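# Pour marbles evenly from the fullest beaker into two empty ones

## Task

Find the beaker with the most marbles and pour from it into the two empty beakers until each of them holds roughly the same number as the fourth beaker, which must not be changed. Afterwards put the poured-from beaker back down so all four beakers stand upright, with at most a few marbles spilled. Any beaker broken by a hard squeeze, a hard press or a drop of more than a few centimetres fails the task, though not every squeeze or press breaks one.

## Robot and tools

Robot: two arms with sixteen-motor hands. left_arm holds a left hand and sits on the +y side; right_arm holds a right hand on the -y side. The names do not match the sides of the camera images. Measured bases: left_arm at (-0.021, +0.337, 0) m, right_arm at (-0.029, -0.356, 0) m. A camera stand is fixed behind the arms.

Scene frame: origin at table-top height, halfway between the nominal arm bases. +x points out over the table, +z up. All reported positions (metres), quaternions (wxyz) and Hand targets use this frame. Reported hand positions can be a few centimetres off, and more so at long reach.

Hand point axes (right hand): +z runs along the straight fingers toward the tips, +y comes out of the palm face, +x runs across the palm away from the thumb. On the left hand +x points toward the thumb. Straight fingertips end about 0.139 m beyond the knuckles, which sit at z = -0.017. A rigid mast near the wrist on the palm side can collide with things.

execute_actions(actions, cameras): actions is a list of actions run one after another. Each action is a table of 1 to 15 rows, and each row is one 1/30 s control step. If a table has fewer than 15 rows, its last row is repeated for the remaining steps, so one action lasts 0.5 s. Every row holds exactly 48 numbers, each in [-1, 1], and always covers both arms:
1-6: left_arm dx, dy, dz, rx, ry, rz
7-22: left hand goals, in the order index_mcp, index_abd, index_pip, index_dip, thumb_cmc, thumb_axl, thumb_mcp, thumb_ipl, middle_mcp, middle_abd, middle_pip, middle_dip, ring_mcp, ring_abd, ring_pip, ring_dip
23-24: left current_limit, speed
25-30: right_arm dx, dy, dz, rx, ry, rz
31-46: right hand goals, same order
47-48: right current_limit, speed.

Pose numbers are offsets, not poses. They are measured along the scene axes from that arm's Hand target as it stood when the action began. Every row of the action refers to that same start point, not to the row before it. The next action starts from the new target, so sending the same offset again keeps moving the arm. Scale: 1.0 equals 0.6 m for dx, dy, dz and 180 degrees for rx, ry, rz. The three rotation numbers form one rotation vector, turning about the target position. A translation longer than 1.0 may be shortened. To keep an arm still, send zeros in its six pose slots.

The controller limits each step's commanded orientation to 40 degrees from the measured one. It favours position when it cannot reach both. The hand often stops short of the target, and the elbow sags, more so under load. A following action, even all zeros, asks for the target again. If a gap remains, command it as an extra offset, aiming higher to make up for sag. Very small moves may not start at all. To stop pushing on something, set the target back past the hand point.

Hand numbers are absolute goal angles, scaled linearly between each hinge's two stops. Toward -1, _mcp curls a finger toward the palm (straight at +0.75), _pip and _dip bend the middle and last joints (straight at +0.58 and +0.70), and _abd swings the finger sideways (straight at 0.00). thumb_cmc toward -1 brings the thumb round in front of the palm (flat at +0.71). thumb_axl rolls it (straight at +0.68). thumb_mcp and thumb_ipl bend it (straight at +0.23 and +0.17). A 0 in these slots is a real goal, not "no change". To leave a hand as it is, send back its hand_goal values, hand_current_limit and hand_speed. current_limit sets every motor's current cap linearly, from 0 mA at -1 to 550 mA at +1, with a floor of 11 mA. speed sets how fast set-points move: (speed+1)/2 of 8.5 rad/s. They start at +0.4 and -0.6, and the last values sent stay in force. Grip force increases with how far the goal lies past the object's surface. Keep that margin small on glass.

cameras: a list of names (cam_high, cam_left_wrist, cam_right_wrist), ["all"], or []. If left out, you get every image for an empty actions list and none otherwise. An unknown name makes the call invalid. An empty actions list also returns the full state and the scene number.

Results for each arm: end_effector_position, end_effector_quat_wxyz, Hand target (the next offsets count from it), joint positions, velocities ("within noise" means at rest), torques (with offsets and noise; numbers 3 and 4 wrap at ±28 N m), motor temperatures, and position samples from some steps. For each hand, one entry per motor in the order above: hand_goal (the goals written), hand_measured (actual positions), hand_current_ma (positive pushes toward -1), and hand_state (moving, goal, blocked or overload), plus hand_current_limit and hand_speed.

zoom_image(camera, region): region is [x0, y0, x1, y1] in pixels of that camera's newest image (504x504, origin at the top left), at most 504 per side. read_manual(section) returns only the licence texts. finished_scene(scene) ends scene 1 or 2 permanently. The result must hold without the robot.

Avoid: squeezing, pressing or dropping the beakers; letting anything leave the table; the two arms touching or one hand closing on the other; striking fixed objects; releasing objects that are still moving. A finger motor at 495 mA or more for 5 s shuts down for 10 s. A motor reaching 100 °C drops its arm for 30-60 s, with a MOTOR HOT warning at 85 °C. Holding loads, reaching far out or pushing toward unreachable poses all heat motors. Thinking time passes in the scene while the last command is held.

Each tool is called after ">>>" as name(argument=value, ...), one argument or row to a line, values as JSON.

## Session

>>> execute_actions(
  actions=[],
)

>>> zoom_image(
  camera="cam_high",
  region=[110, 160, 410, 400],
)

Scene clock: 0.00 s.
left_arm: end_effector_position=(+0.2463, -0.0611, +0.1865) hand_goal=(+0.754, +0.000, +0.576, +0.696, +0.714, +0.678, +0.226, +0.168, +0.754, +0.000, +0.576, +0.696, +0.754, +0.000, +0.576, +0.696) hand_measured=(+0.754, +0.000, +0.576, +0.696, +0.714, +0.678, +0.226, +0.168, +0.754, +0.000, +0.576, +0.696, +0.754, +0.000, +0.576, +0.696) hand_current_ma=(+0, +0, +0, +0, +0, +0, +0, +0, +0, +0, +0, +0, +0, +0, +0, +0) hand_state=(goal, goal, goal, goal, goal, goal, goal, goal, goal, goal, goal, goal, goal, goal, goal, goal) hand_current_limit=0.40 hand_speed=-0.60 end_effector_quat_wxyz=(+0.400, +0.341, +0.770, -0.361) | right_arm: end_effector_position=(+0.7951, -0.2494, +0.2010) hand_goal=(+0.754, +0.000, +0.576, +0.696, +0.714, +0.678, +0.226, +0.168, +0.754, +0.000, +0.576, +0.696, +0.754, +0.000, +0.576, +0.696) hand_measured=(+0.754, +0.000, +0.576, +0.696, +0.714, +0.678, +0.226, +0.168, +0.754, +0.000, +0.576, +0.696, +0.754, +0.000, +0.576, +0.696) hand_current_ma=(+0, +0, +0, +0, +0, +0, +0, +0, +0, +0, +0, +0, +0, +0, +0, +0) hand_state=(goal, goal, goal, goal, goal, goal, goal, goal, goal, goal, goal, goal, goal, goal, goal, goal) hand_current_limit=0.40 hand_speed=-0.60 end_effector_quat_wxyz=(+0.435, +0.547, +0.640, +0.320)
Joint positions: left_arm=[-1.124 1.14 0.682 0.026 0.023 -1.878] | right_arm=[0.158 2.05 1.468 0.138 0.24 -0.116]
Joint velocities: within noise
Joint torques (N m): no reading
Motor temperatures (°C): left_arm=[27 34 49 30 29 28] | right_arm=[30 31 47 29 30 29]
Heat: left arm: hottest elbow 49 °C; right arm: hottest elbow 47 °C.
Hand target: left_arm +0.2512, -0.0695, +0.2025; +0.413, +0.339, +0.761, -0.369 | right_arm +0.8010, -0.2486, +0.2093; +0.443, +0.543, +0.635, +0.326
camera_calibration:
cam_left_wrist: T_world_to_cam=[[-0.180302, -0.510332, 0.840864, -0.175069], [-0.903014, 0.42479, 0.0641823, 0.192759], [-0.389945, -0.74774, -0.537427, 0.272131], [0, 0, 0, 1]] pos_world=[0.248615, 0.0322575, 0.281088]
cam_right_wrist: T_world_to_cam=[[0.338781, -0.631599, 0.697359, -0.530529], [-0.838697, -0.538631, -0.0803952, 0.506311], [0.426397, -0.557637, -0.712199, -0.216954], [0, 0, 0, 1]] pos_world=[0.696884, -0.183348, 0.256159]

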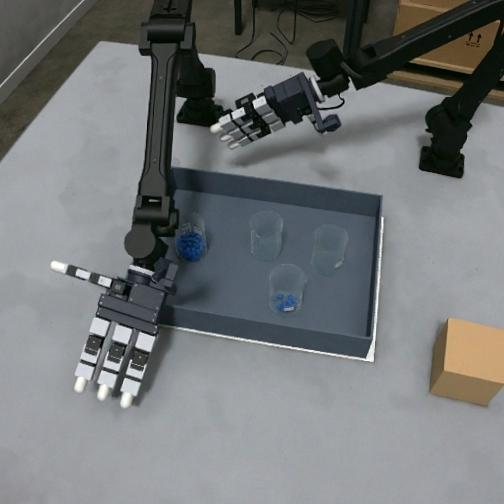

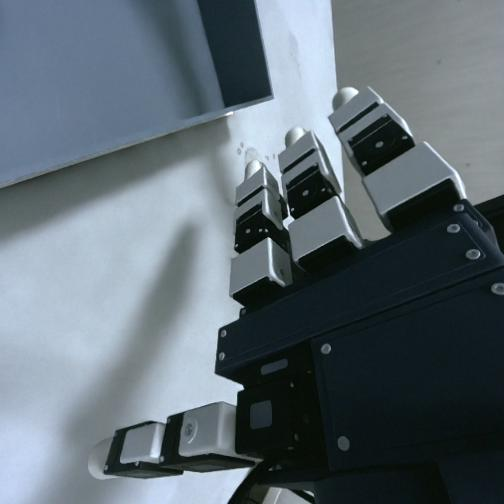

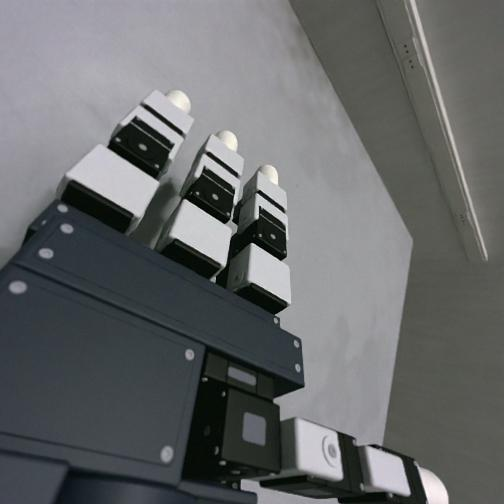

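Scaled by 1.680 from the camera's 504x504 image, which has a finer 720x720 frame.

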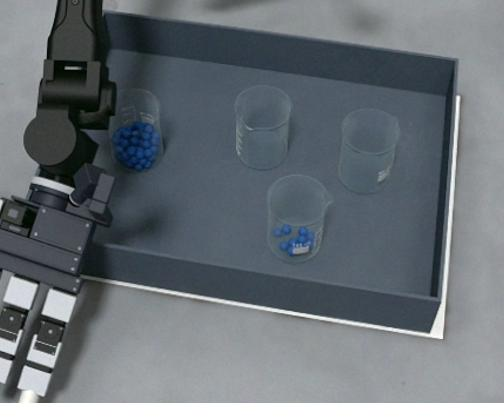

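>>> zoom_image(
  camera="cam_high",
  region=[260, 255, 320, 315],
)

>>> zoom_image(
  camera="cam_high",
  region=[165, 200, 225, 270],
)

>>> zoom_image(
  camera="cam_high",
  region=[240, 200, 360, 290],
)

Scaled by 8.400 from the camera's 504x504 image, which has a finer 720x720 frame.

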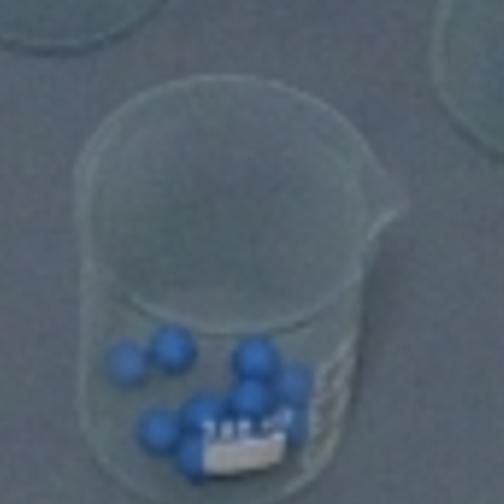

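Scaled by 7.200 from the camera's 504x504 image, which has a finer 720x720 frame.

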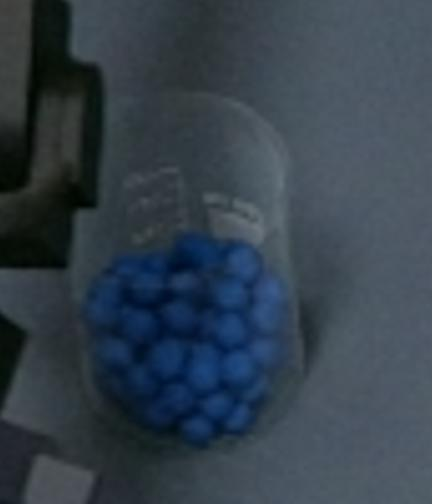

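Scaled by 4.200 from the camera's 504x504 image, which has a finer 720x720 frame.

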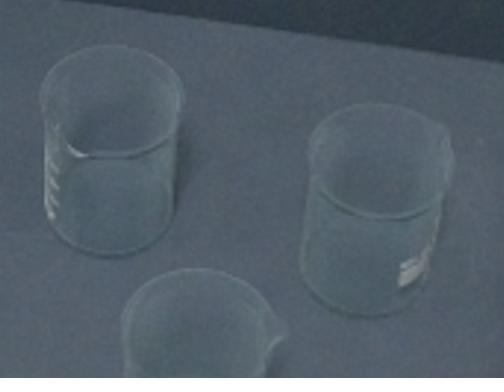

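>>> execute_actions(
  actions=[
    [[0,0.06,0.08,0,0,0.03,0.72,0,0.05,0.15,-0.571,0.68,0.225,-0.42,0.72,0,-0.02,0.1,0.98,0,0.58,0.7,0,-0.6,0,0,0.08,0.0073,-0.0187,0.0201,0.69,0,0.03,0.1,-0.571,0.68,0.225,-0.42,0.7,0,-0.04,0.1,0.98,0,0.58,0.7,0,-0.6]],
    [[0,0.1,0.06,0,0,0.048,0.72,0,0.05,0.15,-0.571,0.68,0.225,-0.42,0.72,0,-0.02,0.1,0.98,0,0.58,0.7,0,-0.6,-0.05,0,0.08,0.1326,0,-0.0482,0.69,0,0.03,0.1,-0.571,0.68,0.225,-0.42,0.7,0,-0.04,0.1,0.98,0,0.58,0.7,0,-0.6]],
    [[0,0.1,0.03,0,0,0.048,0.72,0,0.05,0.15,-0.571,0.68,0.225,-0.42,0.72,0,-0.02,0.1,0.98,0,0.58,0.7,0,-0.6,-0.1,0,0,0.1326,0,-0.0482,0.69,0,0.03,0.1,-0.571,0.68,0.225,-0.42,0.7,0,-0.04,0.1,0.98,0,0.58,0.7,0,-0.6]],
  ],
  cameras=["all"],
)

Scene clock: 85.03 s.
left_arm: end_effector_position=(+0.2435, +0.0906, +0.2735) hand_goal=(+0.720, +0.000, +0.050, +0.150, -0.570, +0.680, +0.226, -0.420, +0.720, +0.000, -0.020, +0.100, +0.980, +0.000, +0.580, +0.700) hand_measured=(+0.720, +0.002, +0.054, +0.154, -0.556, +0.678, +0.226, -0.418, +0.720, +0.002, -0.018, +0.102, +0.976, +0.002, +0.576, +0.698) hand_current_ma=(+0, +1, +2, +3, +20, -1, +0, +1, +0, +1, +2, +2, -4, +1, -2, -2) hand_state=(goal, goal, goal, goal, goal, goal, goal, goal, goal, goal, goal, goal, goal, goal, goal, goal) hand_current_limit=0.00 hand_speed=-0.60 end_effector_quat_wxyz=(+0.463, +0.203, +0.821, -0.267) | right_arm: end_effector_position=(+0.7131, -0.2479, +0.3012) hand_goal=(+0.690, +0.000, +0.030, +0.100, -0.570, +0.680, +0.226, -0.420, +0.700, +0.000, -0.040, +0.100, +0.980, +0.000, +0.580, +0.700) hand_measured=(+0.706, +0.000, +0.036, +0.102, -0.566, +0.678, +0.226, -0.420, +0.716, +0.000, -0.034, +0.104, +0.986, +0.000, +0.580, +0.698) hand_current_ma=(+8, +0, +2, +0, +1, +0, +0, +0, +8, +0, +1, +0, +1, +0, +0, +0) hand_state=(goal, goal, goal, goal, goal, goal, goal, goal, goal, goal, goal, goal, goal, goal, goal, goal) hand_current_limit=0.00 hand_speed=-0.60 end_effector_quat_wxyz=(+0.249, +0.735, +0.358, +0.519)
Joint positions: left_arm=[-1.065 0.736 0.702 -0.427 -0.272 -1.985] | right_arm=[0.272 1.782 1.378 0.046 0.283 0.775]
Joint torques (N m): left_arm=[1.32 -3.96 14.19 1.13 -0.31 -0.03] | right_arm=[-0.03 -19.66 11.84 2 0.24 0.14]
Motor temperatures (°C): left_arm=[27 34 59 30 29 28] | right_arm=[30 36 53 29 30 29]
Heat: left arm: hottest elbow 59 °C; right arm: hottest elbow 53 °C.
Hand target: left_arm +0.2512, +0.0865, +0.3047; +0.477, +0.182, +0.813, -0.280 | right_arm +0.7110, -0.2486, +0.3051; +0.246, +0.740, +0.351, +0.518
Off the commanded pose: left_arm 0.032 m, 3 deg | right_arm 0.005 m, 1 deg.
Step readings (end_effector_position of left_arm | right_arm):
0: (+0.2463, -0.0611, +0.1865) | (+0.7951, -0.2494, +0.2010)
1: (+0.2463, -0.0611, +0.1865) | (+0.7951, -0.2494, +0.2010)
2: (+0.2473, -0.0580, +0.1865) | (+0.7952, -0.2481, +0.2008)
4: (+0.2480, -0.0478, +0.1890) | (+0.7955, -0.2420, +0.2013)
8: (+0.2456, -0.0299, +0.2087) | (+0.7955, -0.2416, +0.2085)
15: (+0.2418, -0.0227, +0.2216) | (+0.7936, -0.2420, +0.2282)
16: (+0.2419, -0.0218, +0.2210) | (+0.7934, -0.2421, +0.2300)
17: (+0.2431, -0.0168, +0.2199) | (+0.7931, -0.2433, +0.2324)
19: (+0.2446, -0.0026, +0.2212) | (+0.7910, -0.2470, +0.2394)
23: (+0.2443, +0.0220, +0.2398) | (+0.7834, -0.2560, +0.2653)
30: (+0.2418, +0.0322, +0.2567) | (+0.7684, -0.2540, +0.3057)
31: (+0.2420, +0.0331, +0.2566) | (+0.7674, -0.2538, +0.3070)
32: (+0.2425, +0.0375, +0.2554) | (+0.7653, -0.2531, +0.3073)
34: (+0.2445, +0.0513, +0.2556) | (+0.7554, -0.2573, +0.3020)
38: (+0.2468, +0.0777, +0.2678) | (+0.7317, -0.2538, +0.2928)
45: (+0.2442, +0.0898, +0.2749) | (+0.7166, -0.2437, +0.3027)
camera_calibration:
cam_left_wrist: T_world_to_cam=[[0.00429666, -0.566535, 0.824026, -0.206563], [-0.996426, 0.0670955, 0.0513252, 0.178896], [-0.084366, -0.821301, -0.564222, 0.370754], [0, 0, 0, 1]] pos_world=[0.210423, 0.175472, 0.370219]
cam_right_wrist: T_world_to_cam=[[0.0661356, -0.99781, -0.00130287, -0.257669], [-0.89354, -0.0586433, -0.445138, 0.714453], [0.444086, 0.0306036, -0.895461, 0.0786752], [0, 0, 0, 1]] pos_world=[0.620495, -0.217615, 0.388145]

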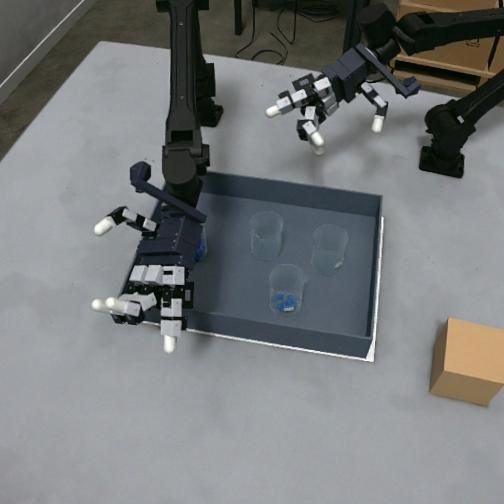

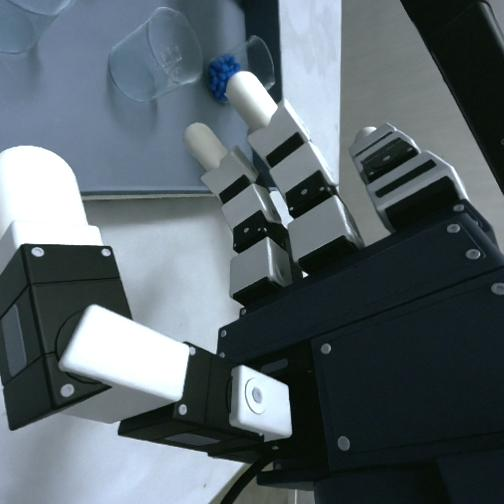

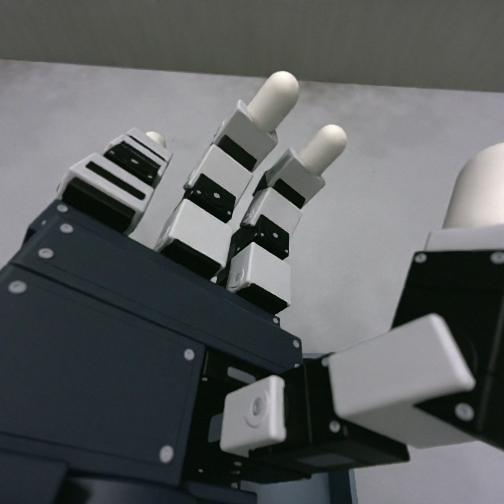

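>>> execute_actions(
  actions=[
    [[0,0.1,0,0,0,0.02,0.72,0,0.05,0.15,-0.571,0.68,0.225,-0.42,0.72,0,-0.02,0.1,0.98,0,0.58,0.7,0,-0.6,-0.1,0,0,0.1326,0,-0.0482,0.69,0,0.03,0.1,-0.571,0.68,0.225,-0.42,0.7,0,-0.04,0.1,0.98,0,0.58,0.7,0,-0.6]],
    [[0.01,0.1,0,0,0,0.02,0.72,0,0.05,0.15,-0.571,0.68,0.225,-0.42,0.72,0,-0.02,0.1,0.98,0,0.58,0.7,0,-0.6,-0.1,0,0,0.1326,0,-0.0482,0.69,0,0.03,0.1,-0.571,0.68,0.225,-0.42,0.7,0,-0.04,0.1,0.98,0,0.58,0.7,0,-0.6]],
    [[0.01,0.1,0,0,0,0.03,0.72,0,0.05,0.15,-0.571,0.68,0.225,-0.42,0.72,0,-0.02,0.1,0.98,0,0.58,0.7,0,-0.6,-0.1,0,-0.02,0,0,0,0.69,0,0.03,0.1,-0.571,0.68,0.225,-0.42,0.7,0,-0.04,0.1,0.98,0,0.58,0.7,0,-0.6]],
    [[0.02,0.1,0,0,0,0.04,0.72,0,0.05,0.15,-0.571,0.68,0.225,-0.42,0.72,0,-0.02,0.1,0.98,0,0.58,0.7,0,-0.6,-0.08,0.01,-0.03,0,0,0,0.69,0,0.03,0.1,-0.571,0.68,0.225,-0.42,0.7,0,-0.04,0.1,0.98,0,0.58,0.7,0,-0.6]],
  ],
  cameras=["all"],
)

Scene clock: 102.17 s.
left_arm: end_effector_position=(+0.2740, +0.3220, +0.3104) hand_goal=(+0.720, +0.000, +0.050, +0.150, -0.570, +0.680, +0.226, -0.420, +0.720, +0.000, -0.020, +0.100, +0.980, +0.000, +0.580, +0.700) hand_measured=(+0.718, +0.002, +0.052, +0.154, -0.556, +0.678, +0.226, -0.418, +0.718, +0.002, -0.018, +0.102, +0.976, +0.002, +0.578, +0.698) hand_current_ma=(-2, +1, +1, +2, +19, -1, +0, +1, -2, +1, +1, +2, -3, +1, -2, -2) hand_state=(goal, goal, goal, goal, goal, goal, goal, goal, goal, goal, goal, goal, goal, goal, goal, goal) hand_current_limit=0.00 hand_speed=-0.60 end_effector_quat_wxyz=(+0.522, +0.035, +0.828, -0.202) | right_arm: end_effector_position=(+0.4859, -0.2467, +0.2683) hand_goal=(+0.690, +0.000, +0.030, +0.100, -0.570, +0.680, +0.226, -0.420, +0.700, +0.000, -0.040, +0.100, +0.980, +0.000, +0.580, +0.700) hand_measured=(+0.692, +0.002, +0.034, +0.102, -0.564, +0.678, +0.226, -0.420, +0.702, +0.002, -0.036, +0.104, +0.980, +0.002, +0.580, +0.698) hand_current_ma=(+0, +0, +1, +0, +1, +0, +0, +0, +0, +0, +0, +0, +0, +0, +0, +0) hand_state=(goal, goal, goal, goal, goal, goal, goal, goal, goal, goal, goal, goal, goal, goal, goal, goal) hand_current_limit=0.00 hand_speed=-0.60 end_effector_quat_wxyz=(+0.010, +0.827, +0.008, +0.562)
Joint positions: left_arm=[-0.18 0.408 0.688 -0.671 0.213 -1.812] | right_arm=[0.462 1.299 0.947 -0.074 0.465 1.744]
Joint torques (N m): left_arm=[1.61 0.62 9.05 1.36 0.14 0.32] | right_arm=[0.62 -11.46 11.15 3.4 0.42 0.14]
Motor temperatures (°C): left_arm=[27 34 65 30 29 28] | right_arm=[30 35 52 29 30 29]
Heat: left arm: hottest elbow 65 °C; right arm: hottest elbow 52 °C.
Hand target: left_arm +0.2752, +0.3265, +0.3046; +0.518, +0.040, +0.832, -0.194 | right_arm +0.4830, -0.2424, +0.2752; +0.000, +0.819, +0.000, +0.574
Off the commanded pose: left_arm 0.007 m, 1 deg | right_arm 0.009 m, 2 deg.
Step readings (end_effector_position of left_arm | right_arm):
0: (+0.2435, +0.0906, +0.2735) | (+0.7131, -0.2479, +0.3012)
1: (+0.2434, +0.0908, +0.2732) | (+0.7128, -0.2485, +0.3012)
2: (+0.2434, +0.0925, +0.2730) | (+0.7106, -0.2495, +0.2992)
4: (+0.2447, +0.1021, +0.2746) | (+0.6987, -0.2517, +0.2936)
8: (+0.2489, +0.1307, +0.2916) | (+0.6739, -0.2573, +0.2908)
15: (+0.2477, +0.1438, +0.2996) | (+0.6561, -0.2526, +0.3110)
16: (+0.2476, +0.1440, +0.2994) | (+0.6548, -0.2529, +0.3120)
17: (+0.2479, +0.1451, +0.2974) | (+0.6518, -0.2527, +0.3105)
19: (+0.2487, +0.1532, +0.2957) | (+0.6395, -0.2507, +0.3044)
23: (+0.2539, +0.1857, +0.3060) | (+0.6140, -0.2539, +0.2990)
30: (+0.2543, +0.2009, +0.3129) | (+0.5960, -0.2535, +0.3116)
31: (+0.2543, +0.2009, +0.3125) | (+0.5948, -0.2539, +0.3116)
32: (+0.2542, +0.2015, +0.3114) | (+0.5923, -0.2539, +0.3101)
34: (+0.2554, +0.2120, +0.3097) | (+0.5792, -0.2576, +0.3029)
38: (+0.2600, +0.2473, +0.3066) | (+0.5497, -0.2589, +0.2878)
45: (+0.2617, +0.2615, +0.3107) | (+0.5379, -0.2524, +0.2921)
46: (+0.2620, +0.2616, +0.3107) | (+0.5371, -0.2523, +0.2924)
47: (+0.2621, +0.2612, +0.3098) | (+0.5345, -0.2519, +0.2917)
49: (+0.2644, +0.2718, +0.3085) | (+0.5213, -0.2561, +0.2854)
53: (+0.2701, +0.3087, +0.3086) | (+0.4949, -0.2541, +0.2691)
60: (+0.2732, +0.3220, +0.3095) | (+0.4866, -0.2469, +0.2672)
camera_calibration:
cam_left_wrist: T_world_to_cam=[[0.17637, -0.472928, 0.863269, -0.195523], [-0.954176, -0.297536, 0.031943, 0.303694], [0.241747, -0.829344, -0.503733, 0.478621], [0, 0, 0, 1]] pos_world=[0.208557, 0.394833, 0.400185]
cam_right_wrist: T_world_to_cam=[[-0.229387, -0.654318, -0.72059, 0.179752], [-0.825025, 0.523521, -0.212741, 0.544781], [0.516444, 0.545705, -0.659918, 0.178823], [0, 0, 0, 1]] pos_world=[0.398339, -0.265174, 0.363433]

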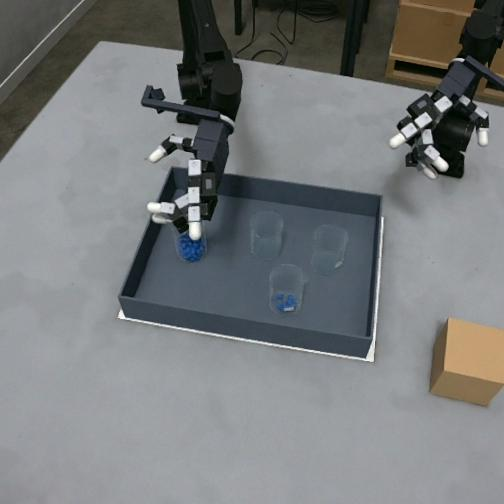

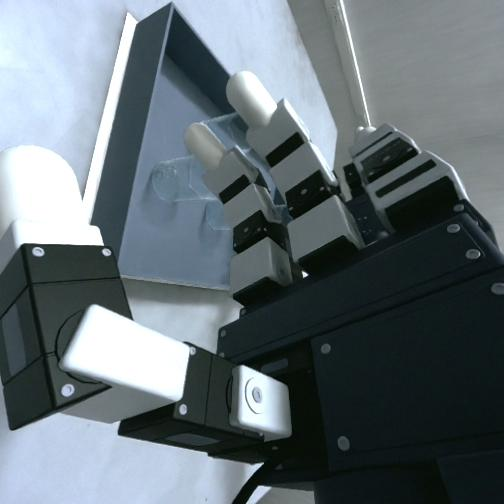

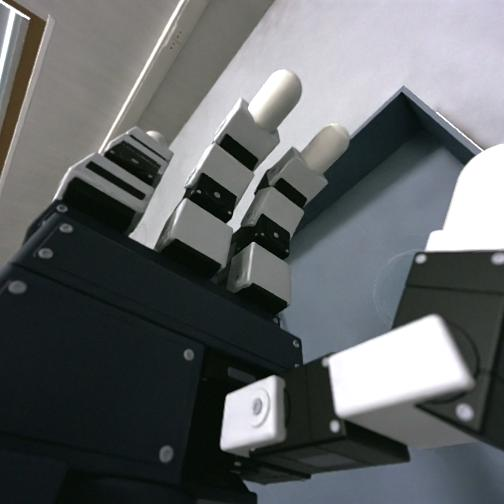

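>>> execute_actions(
  actions=[
    [[0.03,0.1,0,0,0,0.04,0.72,0,0.05,0.15,-0.571,0.68,0.225,-0.42,0.72,0,-0.02,0.1,0.98,0,0.58,0.7,0,-0.6,-0.012,-0.005,-0.08,0,0,0,0.69,0,0.03,0.1,-0.571,0.68,0.225,-0.42,0.7,0,-0.04,0.1,0.98,0,0.58,0.7,0,-0.6]],
    [[0.03,0.06,0,0,0,0.04,0.72,0,0.05,0.15,-0.571,0.68,0.225,-0.42,0.72,0,-0.02,0.1,0.98,0,0.58,0.7,0,-0.6,0,0,-0.08,0,0,0,0.69,0,0.03,0.1,-0.571,0.68,0.225,-0.42,0.7,0,-0.04,0.1,0.98,0,0.58,0.7,0,-0.6]],
  ],
  cameras=["all"],
)

>>> zoom_image(
  camera="cam_right_wrist",
  region=[270, 150, 470, 350],
)

>>> zoom_image(
  camera="cam_high",
  region=[140, 160, 260, 280],
)

Scene clock: 114.47 s.
left_arm: end_effector_position=(+0.3041, +0.4171, +0.2845) hand_goal=(+0.720, +0.000, +0.050, +0.150, -0.570, +0.680, +0.226, -0.420, +0.720, +0.000, -0.020, +0.100, +0.980, +0.000, +0.580, +0.700) hand_measured=(+0.718, +0.002, +0.052, +0.154, -0.556, +0.678, +0.226, -0.418, +0.718, +0.002, -0.018, +0.102, +0.976, +0.002, +0.578, +0.698) hand_current_ma=(-2, +1, +1, +2, +19, -1, +0, +1, -2, +1, +1, +2, -3, +1, -1, -2) hand_state=(goal, goal, goal, goal, goal, goal, goal, goal, goal, goal, goal, goal, goal, goal, goal, goal) hand_current_limit=0.00 hand_speed=-0.60 end_effector_quat_wxyz=(+0.516, -0.071, +0.843, -0.134) | right_arm: end_effector_position=(+0.4727, -0.2526, +0.1789) hand_goal=(+0.690, +0.000, +0.030, +0.100, -0.570, +0.680, +0.226, -0.420, +0.700, +0.000, -0.040, +0.100, +0.980, +0.000, +0.580, +0.700) hand_measured=(+0.692, +0.002, +0.034, +0.102, -0.564, +0.678, +0.226, -0.420, +0.702, +0.002, -0.036, +0.104, +0.980, +0.002, +0.580, +0.698) hand_current_ma=(+0, +0, +1, +0, +1, +0, +0, +0, +0, +0, +0, +0, +0, +0, +0, +0) hand_state=(goal, goal, goal, goal, goal, goal, goal, goal, goal, goal, goal, goal, goal, goal, goal, goal) hand_current_limit=0.00 hand_speed=-0.60 end_effector_quat_wxyz=(+0.008, +0.826, +0.006, +0.564)
Joint positions: left_arm=[0.177 0.56 0.688 -0.599 0.311 -1.755] | right_arm=[0.464 1.387 0.763 0.204 0.469 1.749]
Joint torques (N m): left_arm=[1.32 -1.85 11.37 2.58 0.05 0.2] | right_arm=[0.79 -9.41 10.54 3.85 0.4 0.11]
Motor temperatures (°C): left_arm=[27 34 62 30 29 28] | right_arm=[30 35 52 29 30 29]
Heat: left arm: hottest elbow 62 °C; right arm: hottest elbow 52 °C.
Hand target: left_arm +0.3112, +0.4225, +0.3046; +0.538, -0.065, +0.830, -0.128 | right_arm +0.4759, -0.2454, +0.1794; +0.000, +0.819, +0.000, +0.574
Off the commanded pose: left_arm 0.022 m, 3 deg | right_arm 0.008 m, 2 deg.
Step readings (end_effector_position of left_arm | right_arm):
0: (+0.2740, +0.3220, +0.3104) | (+0.4859, -0.2467, +0.2683)
1: (+0.2741, +0.3217, +0.3104) | (+0.4858, -0.2468, +0.2679)
2: (+0.2745, +0.3215, +0.3101) | (+0.4854, -0.2470, +0.2666)
4: (+0.2763, +0.3328, +0.3090) | (+0.4834, -0.2480, +0.2595)
8: (+0.2795, +0.3722, +0.3034) | (+0.4738, -0.2530, +0.2363)
15: (+0.2859, +0.3817, +0.2945) | (+0.4721, -0.2530, +0.2291)
16: (+0.2864, +0.3821, +0.2946) | (+0.4724, -0.2528, +0.2296)
17: (+0.2873, +0.3849, +0.2937) | (+0.4730, -0.2525, +0.2293)
19: (+0.2912, +0.3914, +0.2946) | (+0.4741, -0.2519, +0.2253)
23: (+0.2978, +0.4115, +0.2904) | (+0.4724, -0.2526, +0.2015)
30: (+0.3037, +0.4170, +0.2838) | (+0.4716, -0.2531, +0.1768)
camera_calibration:
cam_left_wrist: T_world_to_cam=[[0.341939, -0.416847, 0.842209, -0.201203], [-0.849606, -0.520106, 0.0875186, 0.406775], [0.401557, -0.745472, -0.532, 0.461649], [0, 0, 0, 1]] pos_world=[0.22902, 0.471842, 0.379452]
cam_right_wrist: T_world_to_cam=[[-0.22701, -0.64993, -0.725298, 0.109301], [-0.82297, 0.526244, -0.21398, 0.517883], [0.520756, 0.548323, -0.654336, 0.127412], [0, 0, 0, 1]] pos_world=[0.384664, -0.271358, 0.273463]

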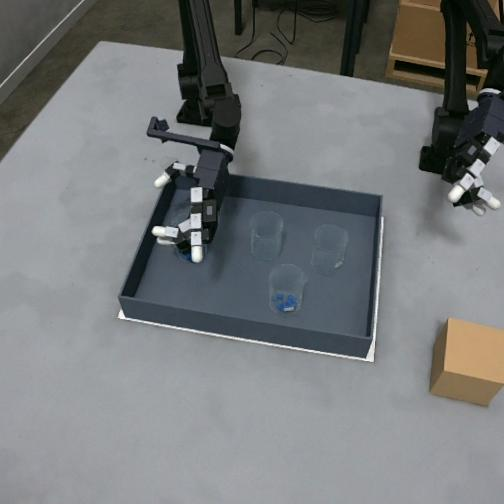

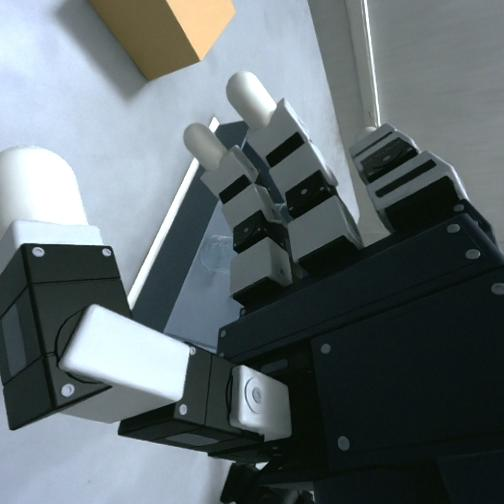

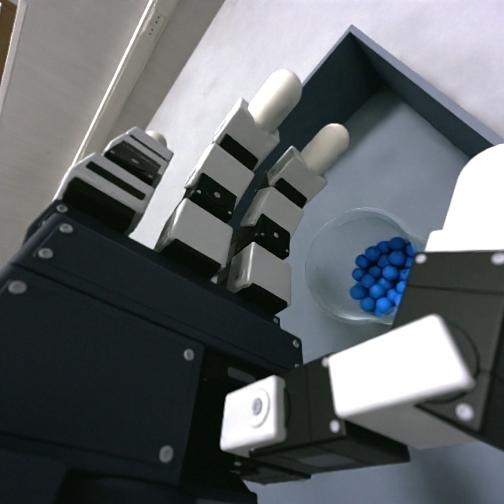

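Scaled by 2.520 from the camera's 504x504 image, which has a finer 720x720 frame.

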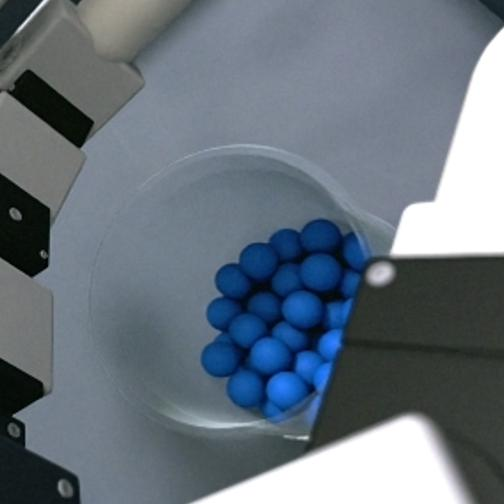

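Scaled by 4.200 from the camera's 504x504 image, which has a finer 720x720 frame.

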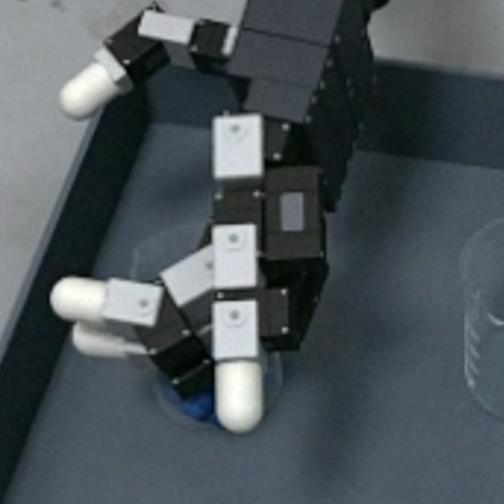

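>>> execute_actions(
  actions=[
    [[0.02,0.04,0,0,0,0,0.72,0,0.05,0.15,-0.571,0.68,0.225,-0.42,0.72,0,-0.02,0.1,0.98,0,0.58,0.7,0,-0.6,0.007,0.02,-0.04,0,0,0,0.69,0,0.03,0.1,-0.571,0.68,0.225,-0.42,0.7,0,-0.04,0.1,0.98,0,0.58,0.7,0,-0.6]],
    [[0,0,0,0,0,0,0.72,0,0.05,0.15,-0.571,0.68,0.225,-0.42,0.72,0,-0.02,0.1,0.98,0,0.58,0.7,0,-0.6,0,0,-0.04,0,0,0,0.69,0,0.03,0.1,-0.571,0.68,0.225,-0.42,0.7,0,-0.04,0.1,0.98,0,0.58,0.7,0,-0.6]],
  ],
  cameras=["cam_right_wrist","cam_high"],
)

>>> zoom_image(
  camera="cam_right_wrist",
  region=[250, 120, 450, 320],
)

>>> zoom_image(
  camera="cam_high",
  region=[140, 160, 260, 280],
)

Scene clock: 150.27 s.
left_arm: end_effector_position=(+0.3121, +0.4394, +0.2742) hand_goal=(+0.720, +0.000, +0.050, +0.150, -0.570, +0.680, +0.226, -0.420, +0.720, +0.000, -0.020, +0.100, +0.980, +0.000, +0.580, +0.700) hand_measured=(+0.718, +0.002, +0.052, +0.154, -0.556, +0.678, +0.226, -0.418, +0.718, +0.002, -0.018, +0.102, +0.976, +0.002, +0.578, +0.698) hand_current_ma=(-2, +1, +1, +2, +19, -1, +0, +1, -1, +1, +1, +2, -4, +1, -1, -2) hand_state=(goal, goal, goal, goal, goal, goal, goal, goal, goal, goal, goal, goal, goal, goal, goal, goal) hand_current_limit=0.00 hand_speed=-0.60 end_effector_quat_wxyz=(+0.510, -0.081, +0.845, -0.139) | right_arm: end_effector_position=(+0.4807, -0.2389, +0.1416) hand_goal=(+0.690, +0.000, +0.030, +0.100, -0.570, +0.680, +0.226, -0.420, +0.700, +0.000, -0.040, +0.100, +0.980, +0.000, +0.580, +0.700) hand_measured=(+0.692, +0.002, +0.034, +0.102, -0.562, +0.678, +0.226, -0.420, +0.702, +0.002, -0.036, +0.104, +0.980, +0.004, +0.580, +0.698) hand_current_ma=(+0, +0, +0, +0, +2, +0, +0, +0, +0, +0, +0, +0, +0, +0, +0, +0) hand_state=(goal, goal, goal, goal, goal, goal, goal, goal, goal, goal, goal, goal, goal, goal, goal, goal) hand_current_limit=0.00 hand_speed=-0.60 end_effector_quat_wxyz=(+0.004, +0.820, +0.003, +0.572)
Joint positions: left_arm=[0.283 0.613 0.688 -0.576 0.402 -1.721] | right_arm=[0.484 1.499 0.744 0.354 0.487 1.757]
Joint torques (N m): left_arm=[1.32 -2.2 12.63 2.54 0.29 0.31] | right_arm=[0.73 -9.17 8.95 3.78 0.41 0.12]
Motor temperatures (°C): left_arm=[27 33 61 30 29 28] | right_arm=[30 34 50 29 30 29]
Heat: left arm: hottest elbow 61 °C; right arm: hottest elbow 50 °C.
Hand target: left_arm +0.3232, +0.4465, +0.3047; +0.538, -0.065, +0.830, -0.128 | right_arm +0.4801, -0.2335, +0.1314; +0.000, +0.819, +0.000, +0.574
Off the commanded pose: left_arm 0.033 m, 4 deg | right_arm 0.012 m, 1 deg.
Step readings (end_effector_position of left_arm | right_arm):
0: (+0.3041, +0.4171, +0.2845) | (+0.4727, -0.2526, +0.1789)
1: (+0.3044, +0.4170, +0.2848) | (+0.4727, -0.2526, +0.1789)
2: (+0.3047, +0.4178, +0.2848) | (+0.4729, -0.2518, +0.1792)
4: (+0.3075, +0.4173, +0.2838) | (+0.4745, -0.2496, +0.1788)
8: (+0.3092, +0.4347, +0.2781) | (+0.4773, -0.2445, +0.1686)
15: (+0.3117, +0.4395, +0.2736) | (+0.4784, -0.2412, +0.1586)
16: (+0.3118, +0.4393, +0.2737) | (+0.4786, -0.2413, +0.1592)
17: (+0.3120, +0.4393, +0.2741) | (+0.4790, -0.2410, +0.1594)
19: (+0.3120, +0.4393, +0.2741) | (+0.4804, -0.2402, +0.1586)
23: (+0.3121, +0.4394, +0.2742) | (+0.4806, -0.2400, +0.1482)
30: (+0.3121, +0.4394, +0.2742) | (+0.4806, -0.2390, +0.1419)
camera_calibration:
cam_right_wrist: T_world_to_cam=[[-0.21179, -0.64271, -0.736253, 0.0890271], [-0.818844, 0.527945, -0.22532, 0.509354], [0.533516, 0.555156, -0.638093, 0.0845249], [0, 0, 0, 1]] pos_world=[0.390842, -0.258617, 0.234249]
Images, in order (width x height): cam_high 504x504, cam_right_wrist 504x504.

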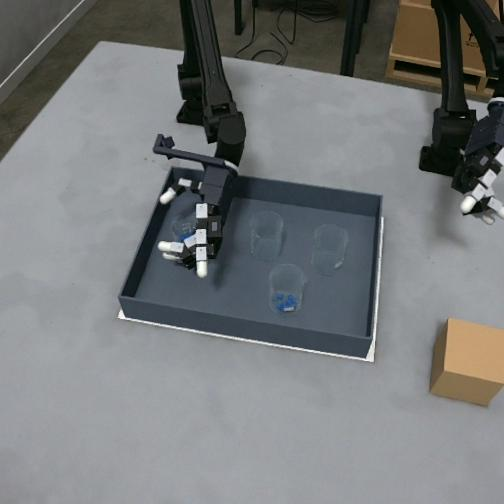

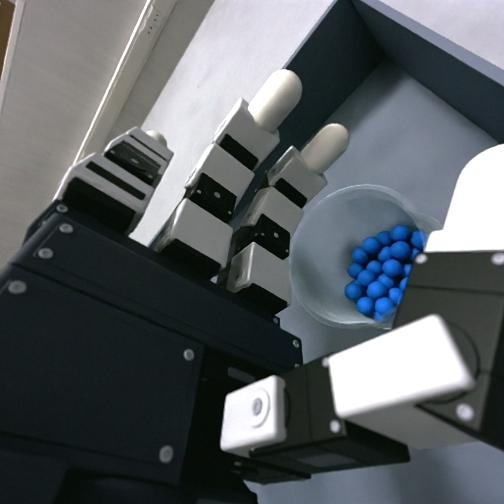

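Scaled by 2.520 from the camera's 504x504 image, which has a finer 720x720 frame.

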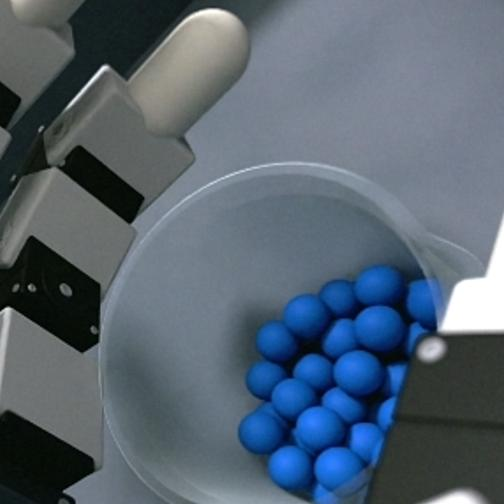

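Scaled by 4.200 from the camera's 504x504 image, which has a finer 720x720 frame.

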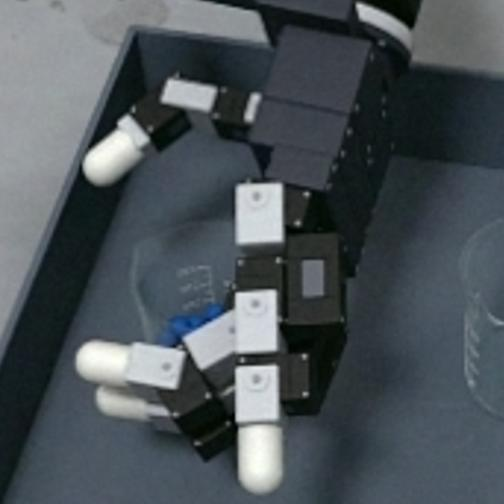

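>>> execute_actions(
  actions=[
    [[0,0,0,0,0,0,0.72,0,0.05,0.15,-0.571,0.68,0.225,-0.42,0.72,0,-0.02,0.1,0.98,0,0.58,0.7,0,-0.6,0,0,-0.05,0,0,0,0.69,0,0.03,0.1,-0.571,0.68,0.225,-0.42,0.7,0,-0.04,0.1,0.98,0,0.58,0.7,0,-0.6]],
  ],
  cameras=["cam_high","cam_right_wrist"],
)

>>> zoom_image(
  camera="cam_right_wrist",
  region=[200, 100, 480, 380],
)

>>> zoom_image(
  camera="cam_high",
  region=[140, 160, 260, 280],
)

Scene clock: 200.77 s.
left_arm: end_effector_position=(+0.3121, +0.4394, +0.2742) hand_goal=(+0.720, +0.000, +0.050, +0.150, -0.570, +0.680, +0.226, -0.420, +0.720, +0.000, -0.020, +0.100, +0.980, +0.000, +0.580, +0.700) hand_measured=(+0.718, +0.002, +0.052, +0.154, -0.556, +0.678, +0.226, -0.418, +0.718, +0.002, -0.018, +0.102, +0.976, +0.002, +0.578, +0.698) hand_current_ma=(-2, +1, +1, +2, +19, -1, +0, +1, -1, +1, +1, +2, -4, +1, -1, -2) hand_state=(goal, goal, goal, goal, goal, goal, goal, goal, goal, goal, goal, goal, goal, goal, goal, goal) hand_current_limit=0.00 hand_speed=-0.60 end_effector_quat_wxyz=(+0.510, -0.081, +0.845, -0.139) | right_arm: end_effector_position=(+0.4789, -0.2399, +0.1046) hand_goal=(+0.690, +0.000, +0.030, +0.100, -0.570, +0.680, +0.226, -0.420, +0.700, +0.000, -0.040, +0.100, +0.980, +0.000, +0.580, +0.700) hand_measured=(+0.692, +0.002, +0.034, +0.102, -0.562, +0.678, +0.226, -0.420, +0.702, +0.002, -0.036, +0.104, +0.980, +0.004, +0.580, +0.698) hand_current_ma=(+0, +0, +0, +0, +2, +0, +0, +0, +0, +0, +0, +0, +0, +0, +0, +0) hand_state=(goal, goal, goal, goal, goal, goal, goal, goal, goal, goal, goal, goal, goal, goal, goal, goal) hand_current_limit=0.00 hand_speed=-0.60 end_effector_quat_wxyz=(+0.006, +0.824, +0.005, +0.567)
Joint positions: left_arm=[0.283 0.613 0.688 -0.576 0.402 -1.721] | right_arm=[0.484 1.581 0.712 0.452 0.487 1.758]
Joint torques (N m): left_arm=[1.32 -2.2 12.64 2.55 0.29 0.31] | right_arm=[1.03 -10.23 8.7 3.84 0.39 0.08]
Motor temperatures (°C): left_arm=[27 33 63 30 29 28] | right_arm=[30 34 49 29 30 29]
Heat: left arm: hottest elbow 63 °C; right arm: hottest elbow 49 °C.
Hand target: left_arm +0.3232, +0.4465, +0.3047; +0.538, -0.065, +0.830, -0.128 | right_arm +0.4800, -0.2335, +0.1013; +0.000, +0.819, +0.000, +0.574
Off the commanded pose: left_arm 0.033 m, 4 deg | right_arm 0.007 m, 1 deg.
Step readings (end_effector_position of left_arm | right_arm):
0: (+0.3121, +0.4394, +0.2742) | (+0.4807, -0.2389, +0.1416)
1: (+0.3121, +0.4394, +0.2742) | (+0.4807, -0.2389, +0.1413)
2: (+0.3121, +0.4394, +0.2742) | (+0.4809, -0.2388, +0.1407)
4: (+0.3121, +0.4394, +0.2742) | (+0.4817, -0.2383, +0.1369)
8: (+0.3121, +0.4394, +0.2742) | (+0.4804, -0.2391, +0.1186)
15: (+0.3121, +0.4394, +0.2742) | (+0.4782, -0.2403, +0.1034)
camera_calibration:
cam_right_wrist: T_world_to_cam=[[-0.222004, -0.647163, -0.729311, 0.0638312], [-0.821523, 0.527025, -0.217588, 0.500292], [0.52518, 0.55084, -0.648661, 0.0664175], [0, 0, 0, 1]] pos_world=[0.390291, -0.258943, 0.198493]
Images, in order (width x height): cam_high 504x504, cam_right_wrist 504x504.

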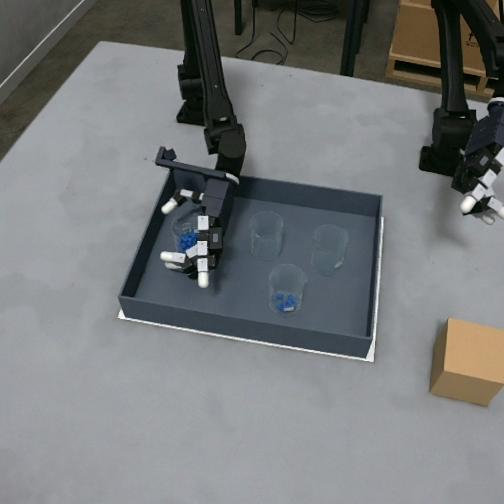

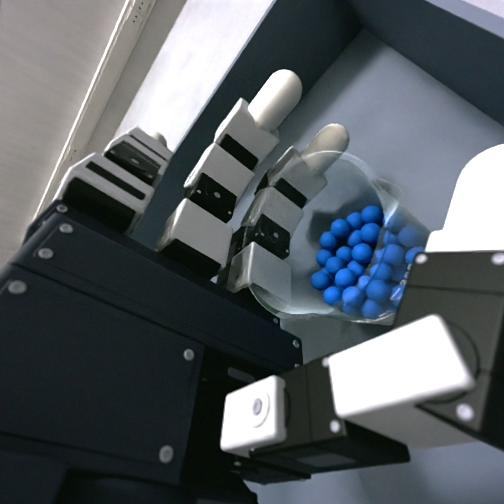

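Scaled by 1.800 from the camera's 504x504 image, which has a finer 720x720 frame.

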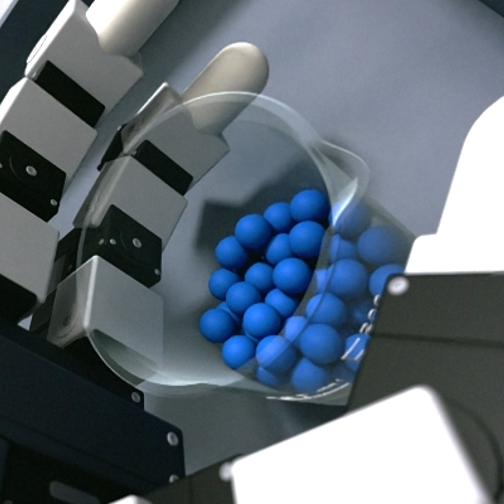

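Scaled by 4.200 from the camera's 504x504 image, which has a finer 720x720 frame.

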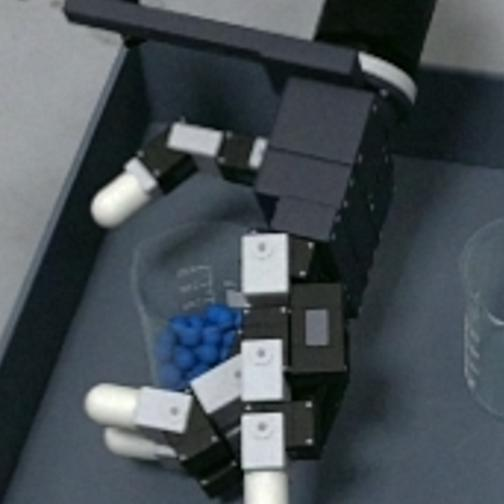

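>>> execute_actions(
  actions=[
    [[0,0,0,0,0,0,0.72,0,0.05,0.15,-0.571,0.68,0.225,-0.42,0.72,0,-0.02,0.1,0.98,0,0.58,0.7,0,-0.6,0.001,0,-0.035,0,0,0,0.69,0,0.03,0.1,-0.571,0.68,0.225,-0.42,0.7,0,-0.04,0.1,0.98,0,0.58,0.7,0,-0.6]],
  ],
  cameras=["cam_high","cam_right_wrist"],
)

>>> zoom_image(
  camera="cam_high",
  region=[140, 160, 260, 280],
)

Scene clock: 218.03 s.
left_arm: end_effector_position=(+0.3121, +0.4394, +0.2742) hand_goal=(+0.720, +0.000, +0.050, +0.150, -0.570, +0.680, +0.226, -0.420, +0.720, +0.000, -0.020, +0.100, +0.980, +0.000, +0.580, +0.700) hand_measured=(+0.718, +0.002, +0.052, +0.154, -0.556, +0.678, +0.226, -0.418, +0.718, +0.002, -0.018, +0.102, +0.976, +0.002, +0.578, +0.698) hand_current_ma=(-2, +1, +1, +2, +19, -1, +0, +1, -1, +1, +1, +2, -4, +1, -1, -2) hand_state=(goal, goal, goal, goal, goal, goal, goal, goal, goal, goal, goal, goal, goal, goal, goal, goal) hand_current_limit=0.00 hand_speed=-0.60 end_effector_quat_wxyz=(+0.510, -0.081, +0.845, -0.139) | right_arm: end_effector_position=(+0.4809, -0.2387, +0.0865) hand_goal=(+0.690, +0.000, +0.030, +0.100, -0.570, +0.680, +0.226, -0.420, +0.700, +0.000, -0.040, +0.100, +0.980, +0.000, +0.580, +0.700) hand_measured=(+0.692, +0.002, +0.034, +0.102, -0.562, +0.678, +0.226, -0.420, +0.702, +0.002, -0.036, +0.104, +0.980, +0.004, +0.580, +0.698) hand_current_ma=(+0, +0, +0, +0, +2, +0, +0, +0, +0, +0, +0, +0, +0, +0, +0, +0) hand_state=(goal, goal, goal, goal, goal, goal, goal, goal, goal, goal, goal, goal, goal, goal, goal, goal) hand_current_limit=0.00 hand_speed=-0.60 end_effector_quat_wxyz=(+0.005, +0.822, +0.004, +0.569)
Joint positions: left_arm=[0.283 0.613 0.688 -0.576 0.402 -1.721] | right_arm=[0.484 1.635 0.703 0.521 0.487 1.758]
Joint torques (N m): left_arm=[1.38 -2.2 12.63 2.54 0.29 0.31] | right_arm=[1.03 -10.52 7.91 3.86 0.36 0.08]
Motor temperatures (°C): left_arm=[27 33 64 30 29 28] | right_arm=[30 33 48 29 30 29]
Heat: left arm: hottest elbow 64 °C; right arm: hottest elbow 48 °C.
Hand target: left_arm +0.3232, +0.4465, +0.3047; +0.538, -0.065, +0.830, -0.128 | right_arm +0.4806, -0.2335, +0.0803; +0.000, +0.819, +0.000, +0.574
Off the commanded pose: left_arm 0.033 m, 4 deg | right_arm 0.008 m, 1 deg.
Step readings (end_effector_position of left_arm | right_arm):
0: (+0.3121, +0.4394, +0.2742) | (+0.4789, -0.2399, +0.1046)
1: (+0.3121, +0.4394, +0.2742) | (+0.4789, -0.2399, +0.1046)
2: (+0.3121, +0.4394, +0.2742) | (+0.4793, -0.2396, +0.1047)
4: (+0.3121, +0.4394, +0.2742) | (+0.4812, -0.2385, +0.1041)
8: (+0.3121, +0.4394, +0.2742) | (+0.4826, -0.2377, +0.0960)
15: (+0.3121, +0.4394, +0.2742) | (+0.4804, -0.2390, +0.0858)
camera_calibration:
cam_right_wrist: T_world_to_cam=[[-0.217629, -0.644711, -0.732793, 0.0505868], [-0.820248, 0.527722, -0.220688, 0.4972], [0.528991, 0.553044, -0.64367, 0.0514607], [0, 0, 0, 1]] pos_world=[0.391614, -0.258229, 0.179919]
Images, in order (width x height): cam_high 504x504, cam_right_wrist 504x504.

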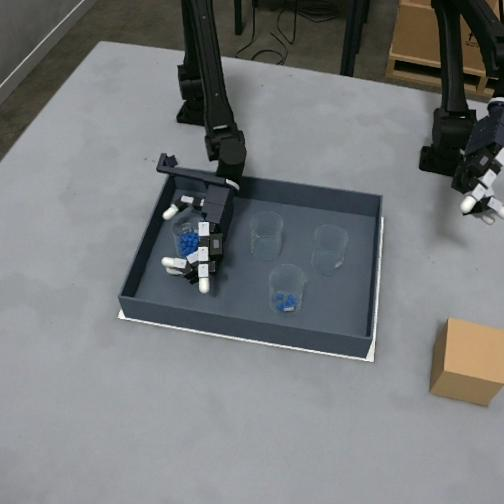

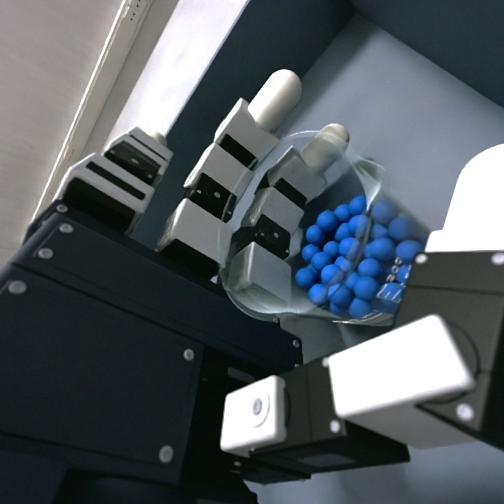

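Scaled by 4.200 from the camera's 504x504 image, which has a finer 720x720 frame.

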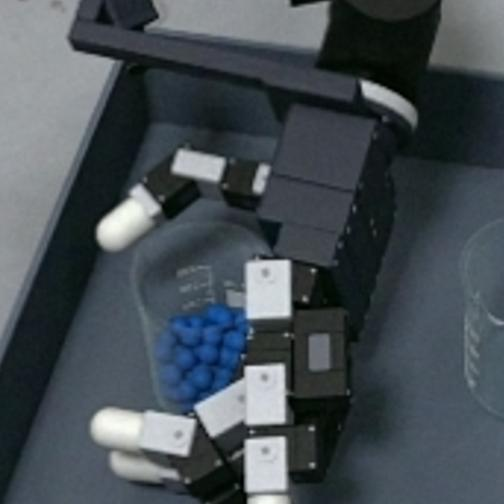

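>>> execute_actions(
  actions=[
    [[0,0,0,0,0,0,0.72,0,0.05,0.15,-0.571,0.68,0.225,-0.42,0.72,0,-0.02,0.1,0.98,0,0.58,0.7,0,-0.6,-0.003,-0.002,-0.01,0,0,0,0.644,0,0.022,0.043,-0.571,0.68,0.225,-0.5,0.616,0,-0.08,0.043,0.98,0,0.58,0.7,0,-0.8]],
    [[0,0,0,0,0,0,0.72,0,0.05,0.15,-0.571,0.68,0.225,-0.42,0.72,0,-0.02,0.1,0.98,0,0.58,0.7,0,-0.6,0,0,0,0,0,0,0.59,0,-0.18,0.145,-0.571,0.68,0.2,-0.7,0.45,0,-0.226,0.145,0.98,0,0.58,0.7,0,-0.8]],
    [[0,0,0,0,0,0,0.72,0,0.05,0.15,-0.571,0.68,0.225,-0.42,0.72,0,-0.02,0.1,0.98,0,0.58,0.7,0,-0.6,0,0,0,0,0,0,0.53,0,-0.3,0.04,-0.571,0.68,0.16,-0.82,0.34,0,-0.33,0.06,0.98,0,0.58,0.7,0,-0.85]],
  ],
  cameras=["cam_high","cam_right_wrist"],
)

>>> zoom_image(
  camera="cam_right_wrist",
  region=[200, 100, 480, 380],
)

>>> zoom_image(
  camera="cam_high",
  region=[140, 160, 260, 280],
)

Scene clock: 230.17 s.
left_arm: end_effector_position=(+0.3121, +0.4394, +0.2742) hand_goal=(+0.720, +0.000, +0.050, +0.150, -0.570, +0.680, +0.226, -0.420, +0.720, +0.000, -0.020, +0.100, +0.980, +0.000, +0.580, +0.700) hand_measured=(+0.718, +0.002, +0.052, +0.154, -0.556, +0.678, +0.226, -0.418, +0.718, +0.002, -0.018, +0.102, +0.976, +0.002, +0.578, +0.698) hand_current_ma=(-2, +1, +1, +2, +19, -1, +0, +1, -1, +1, +1, +2, -4, +1, -1, -2) hand_state=(goal, goal, goal, goal, goal, goal, goal, goal, goal, goal, goal, goal, goal, goal, goal, goal) hand_current_limit=0.00 hand_speed=-0.60 end_effector_quat_wxyz=(+0.510, -0.081, +0.845, -0.139) | right_arm: end_effector_position=(+0.4800, -0.2393, +0.0829) hand_goal=(+0.530, +0.000, -0.300, +0.040, -0.570, +0.680, +0.160, -0.820, +0.340, +0.000, -0.330, +0.060, +0.980, +0.000, +0.580, +0.700) hand_measured=(+0.574, +0.002, -0.296, +0.042, -0.564, +0.678, +0.218, -0.700, +0.346, +0.002, -0.326, +0.064, +0.980, +0.004, +0.580, +0.698) hand_current_ma=(+48, +0, +1, +0, +1, +0, +110, +275, +2, +0, +1, +0, +0, +0, +0, +0) hand_state=(blocked, goal, goal, goal, goal, goal, blocked, blocked, goal, goal, goal, goal, goal, goal, goal, goal) hand_current_limit=0.00 hand_speed=-0.85 end_effector_quat_wxyz=(+0.004, +0.821, +0.001, +0.571)
Joint positions: left_arm=[0.283 0.613 0.688 -0.576 0.402 -1.721] | right_arm=[0.484 1.644 0.697 0.543 0.488 1.761]
Joint torques (N m): left_arm=[1.38 -2.2 12.64 2.55 0.3 0.31] | right_arm=[0.67 -10.23 7.53 3.82 0.34 0.02]
Motor temperatures (°C): left_arm=[27 33 64 30 29 28] | right_arm=[30 33 48 29 30 29]
Heat: left arm: hottest elbow 64 °C; right arm: hottest elbow 48 °C.
Hand target: left_arm +0.3232, +0.4465, +0.3047; +0.538, -0.065, +0.830, -0.128 | right_arm +0.4788, -0.2347, +0.0742; +0.000, +0.819, +0.000, +0.574
Off the commanded pose: left_arm 0.033 m, 4 deg | right_arm 0.010 m, 1 deg.
Step readings (end_effector_position of left_arm | right_arm):
0: (+0.3121, +0.4394, +0.2742) | (+0.4809, -0.2387, +0.0865)
1: (+0.3121, +0.4394, +0.2742) | (+0.4809, -0.2387, +0.0865)
2: (+0.3121, +0.4394, +0.2742) | (+0.4810, -0.2387, +0.0868)
4: (+0.3121, +0.4394, +0.2742) | (+0.4815, -0.2384, +0.0872)
8: (+0.3121, +0.4394, +0.2742) | (+0.4816, -0.2383, +0.0866)
15: (+0.3121, +0.4394, +0.2742) | (+0.4801, -0.2392, +0.0832)
16: (+0.3121, +0.4394, +0.2742) | (+0.4801, -0.2392, +0.0830)
17: (+0.3121, +0.4394, +0.2742) | (+0.4802, -0.2391, +0.0832)
19: (+0.3121, +0.4394, +0.2742) | (+0.4802, -0.2391, +0.0832)
23: (+0.3121, +0.4394, +0.2742) | (+0.4802, -0.2391, +0.0832)
30: (+0.3121, +0.4394, +0.2742) | (+0.4801, -0.2394, +0.0833)
31: (+0.3121, +0.4394, +0.2742) | (+0.4801, -0.2394, +0.0833)
32: (+0.3121, +0.4394, +0.2742) | (+0.4801, -0.2394, +0.0833)
34: (+0.3121, +0.4394, +0.2742) | (+0.4800, -0.2394, +0.0830)
38: (+0.3121, +0.4394, +0.2742) | (+0.4800, -0.2393, +0.0829)
45: (+0.3121, +0.4394, +0.2742) | (+0.4800, -0.2393, +0.0829)
camera_calibration:
cam_right_wrist: T_world_to_cam=[[-0.215284, -0.640312, -0.737328, 0.0476741], [-0.817735, 0.530931, -0.22231, 0.495683], [0.533818, 0.555079, -0.637907, 0.0475042], [0, 0, 0, 1]] pos_world=[0.390243, -0.259016, 0.17565]
Images, in order (width x height): cam_high 504x504, cam_right_wrist 504x504.

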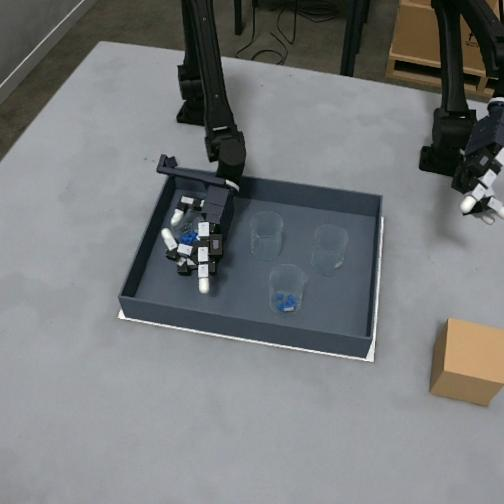

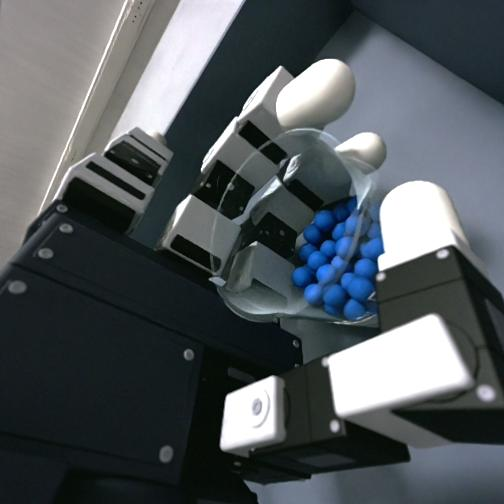

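Scaled by 1.800 from the camera's 504x504 image, which has a finer 720x720 frame.

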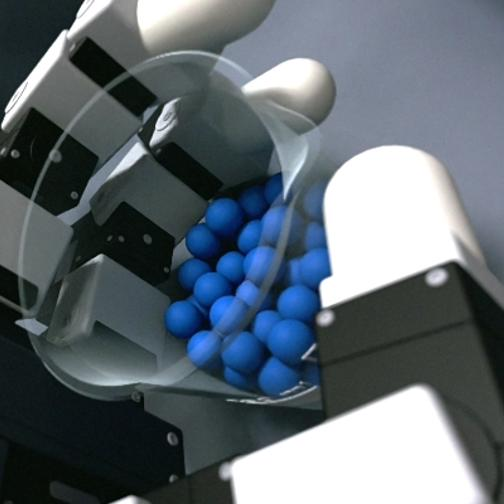

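Scaled by 4.200 from the camera's 504x504 image, which has a finer 720x720 frame.

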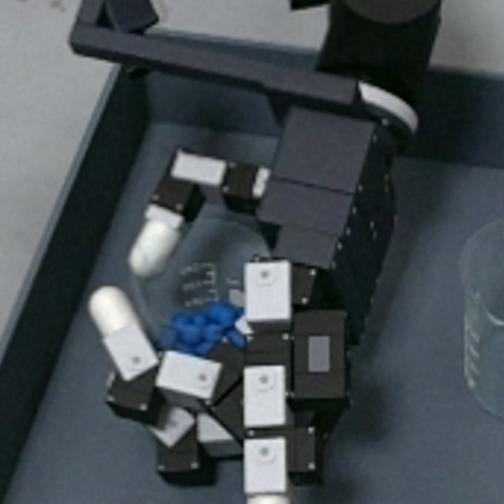

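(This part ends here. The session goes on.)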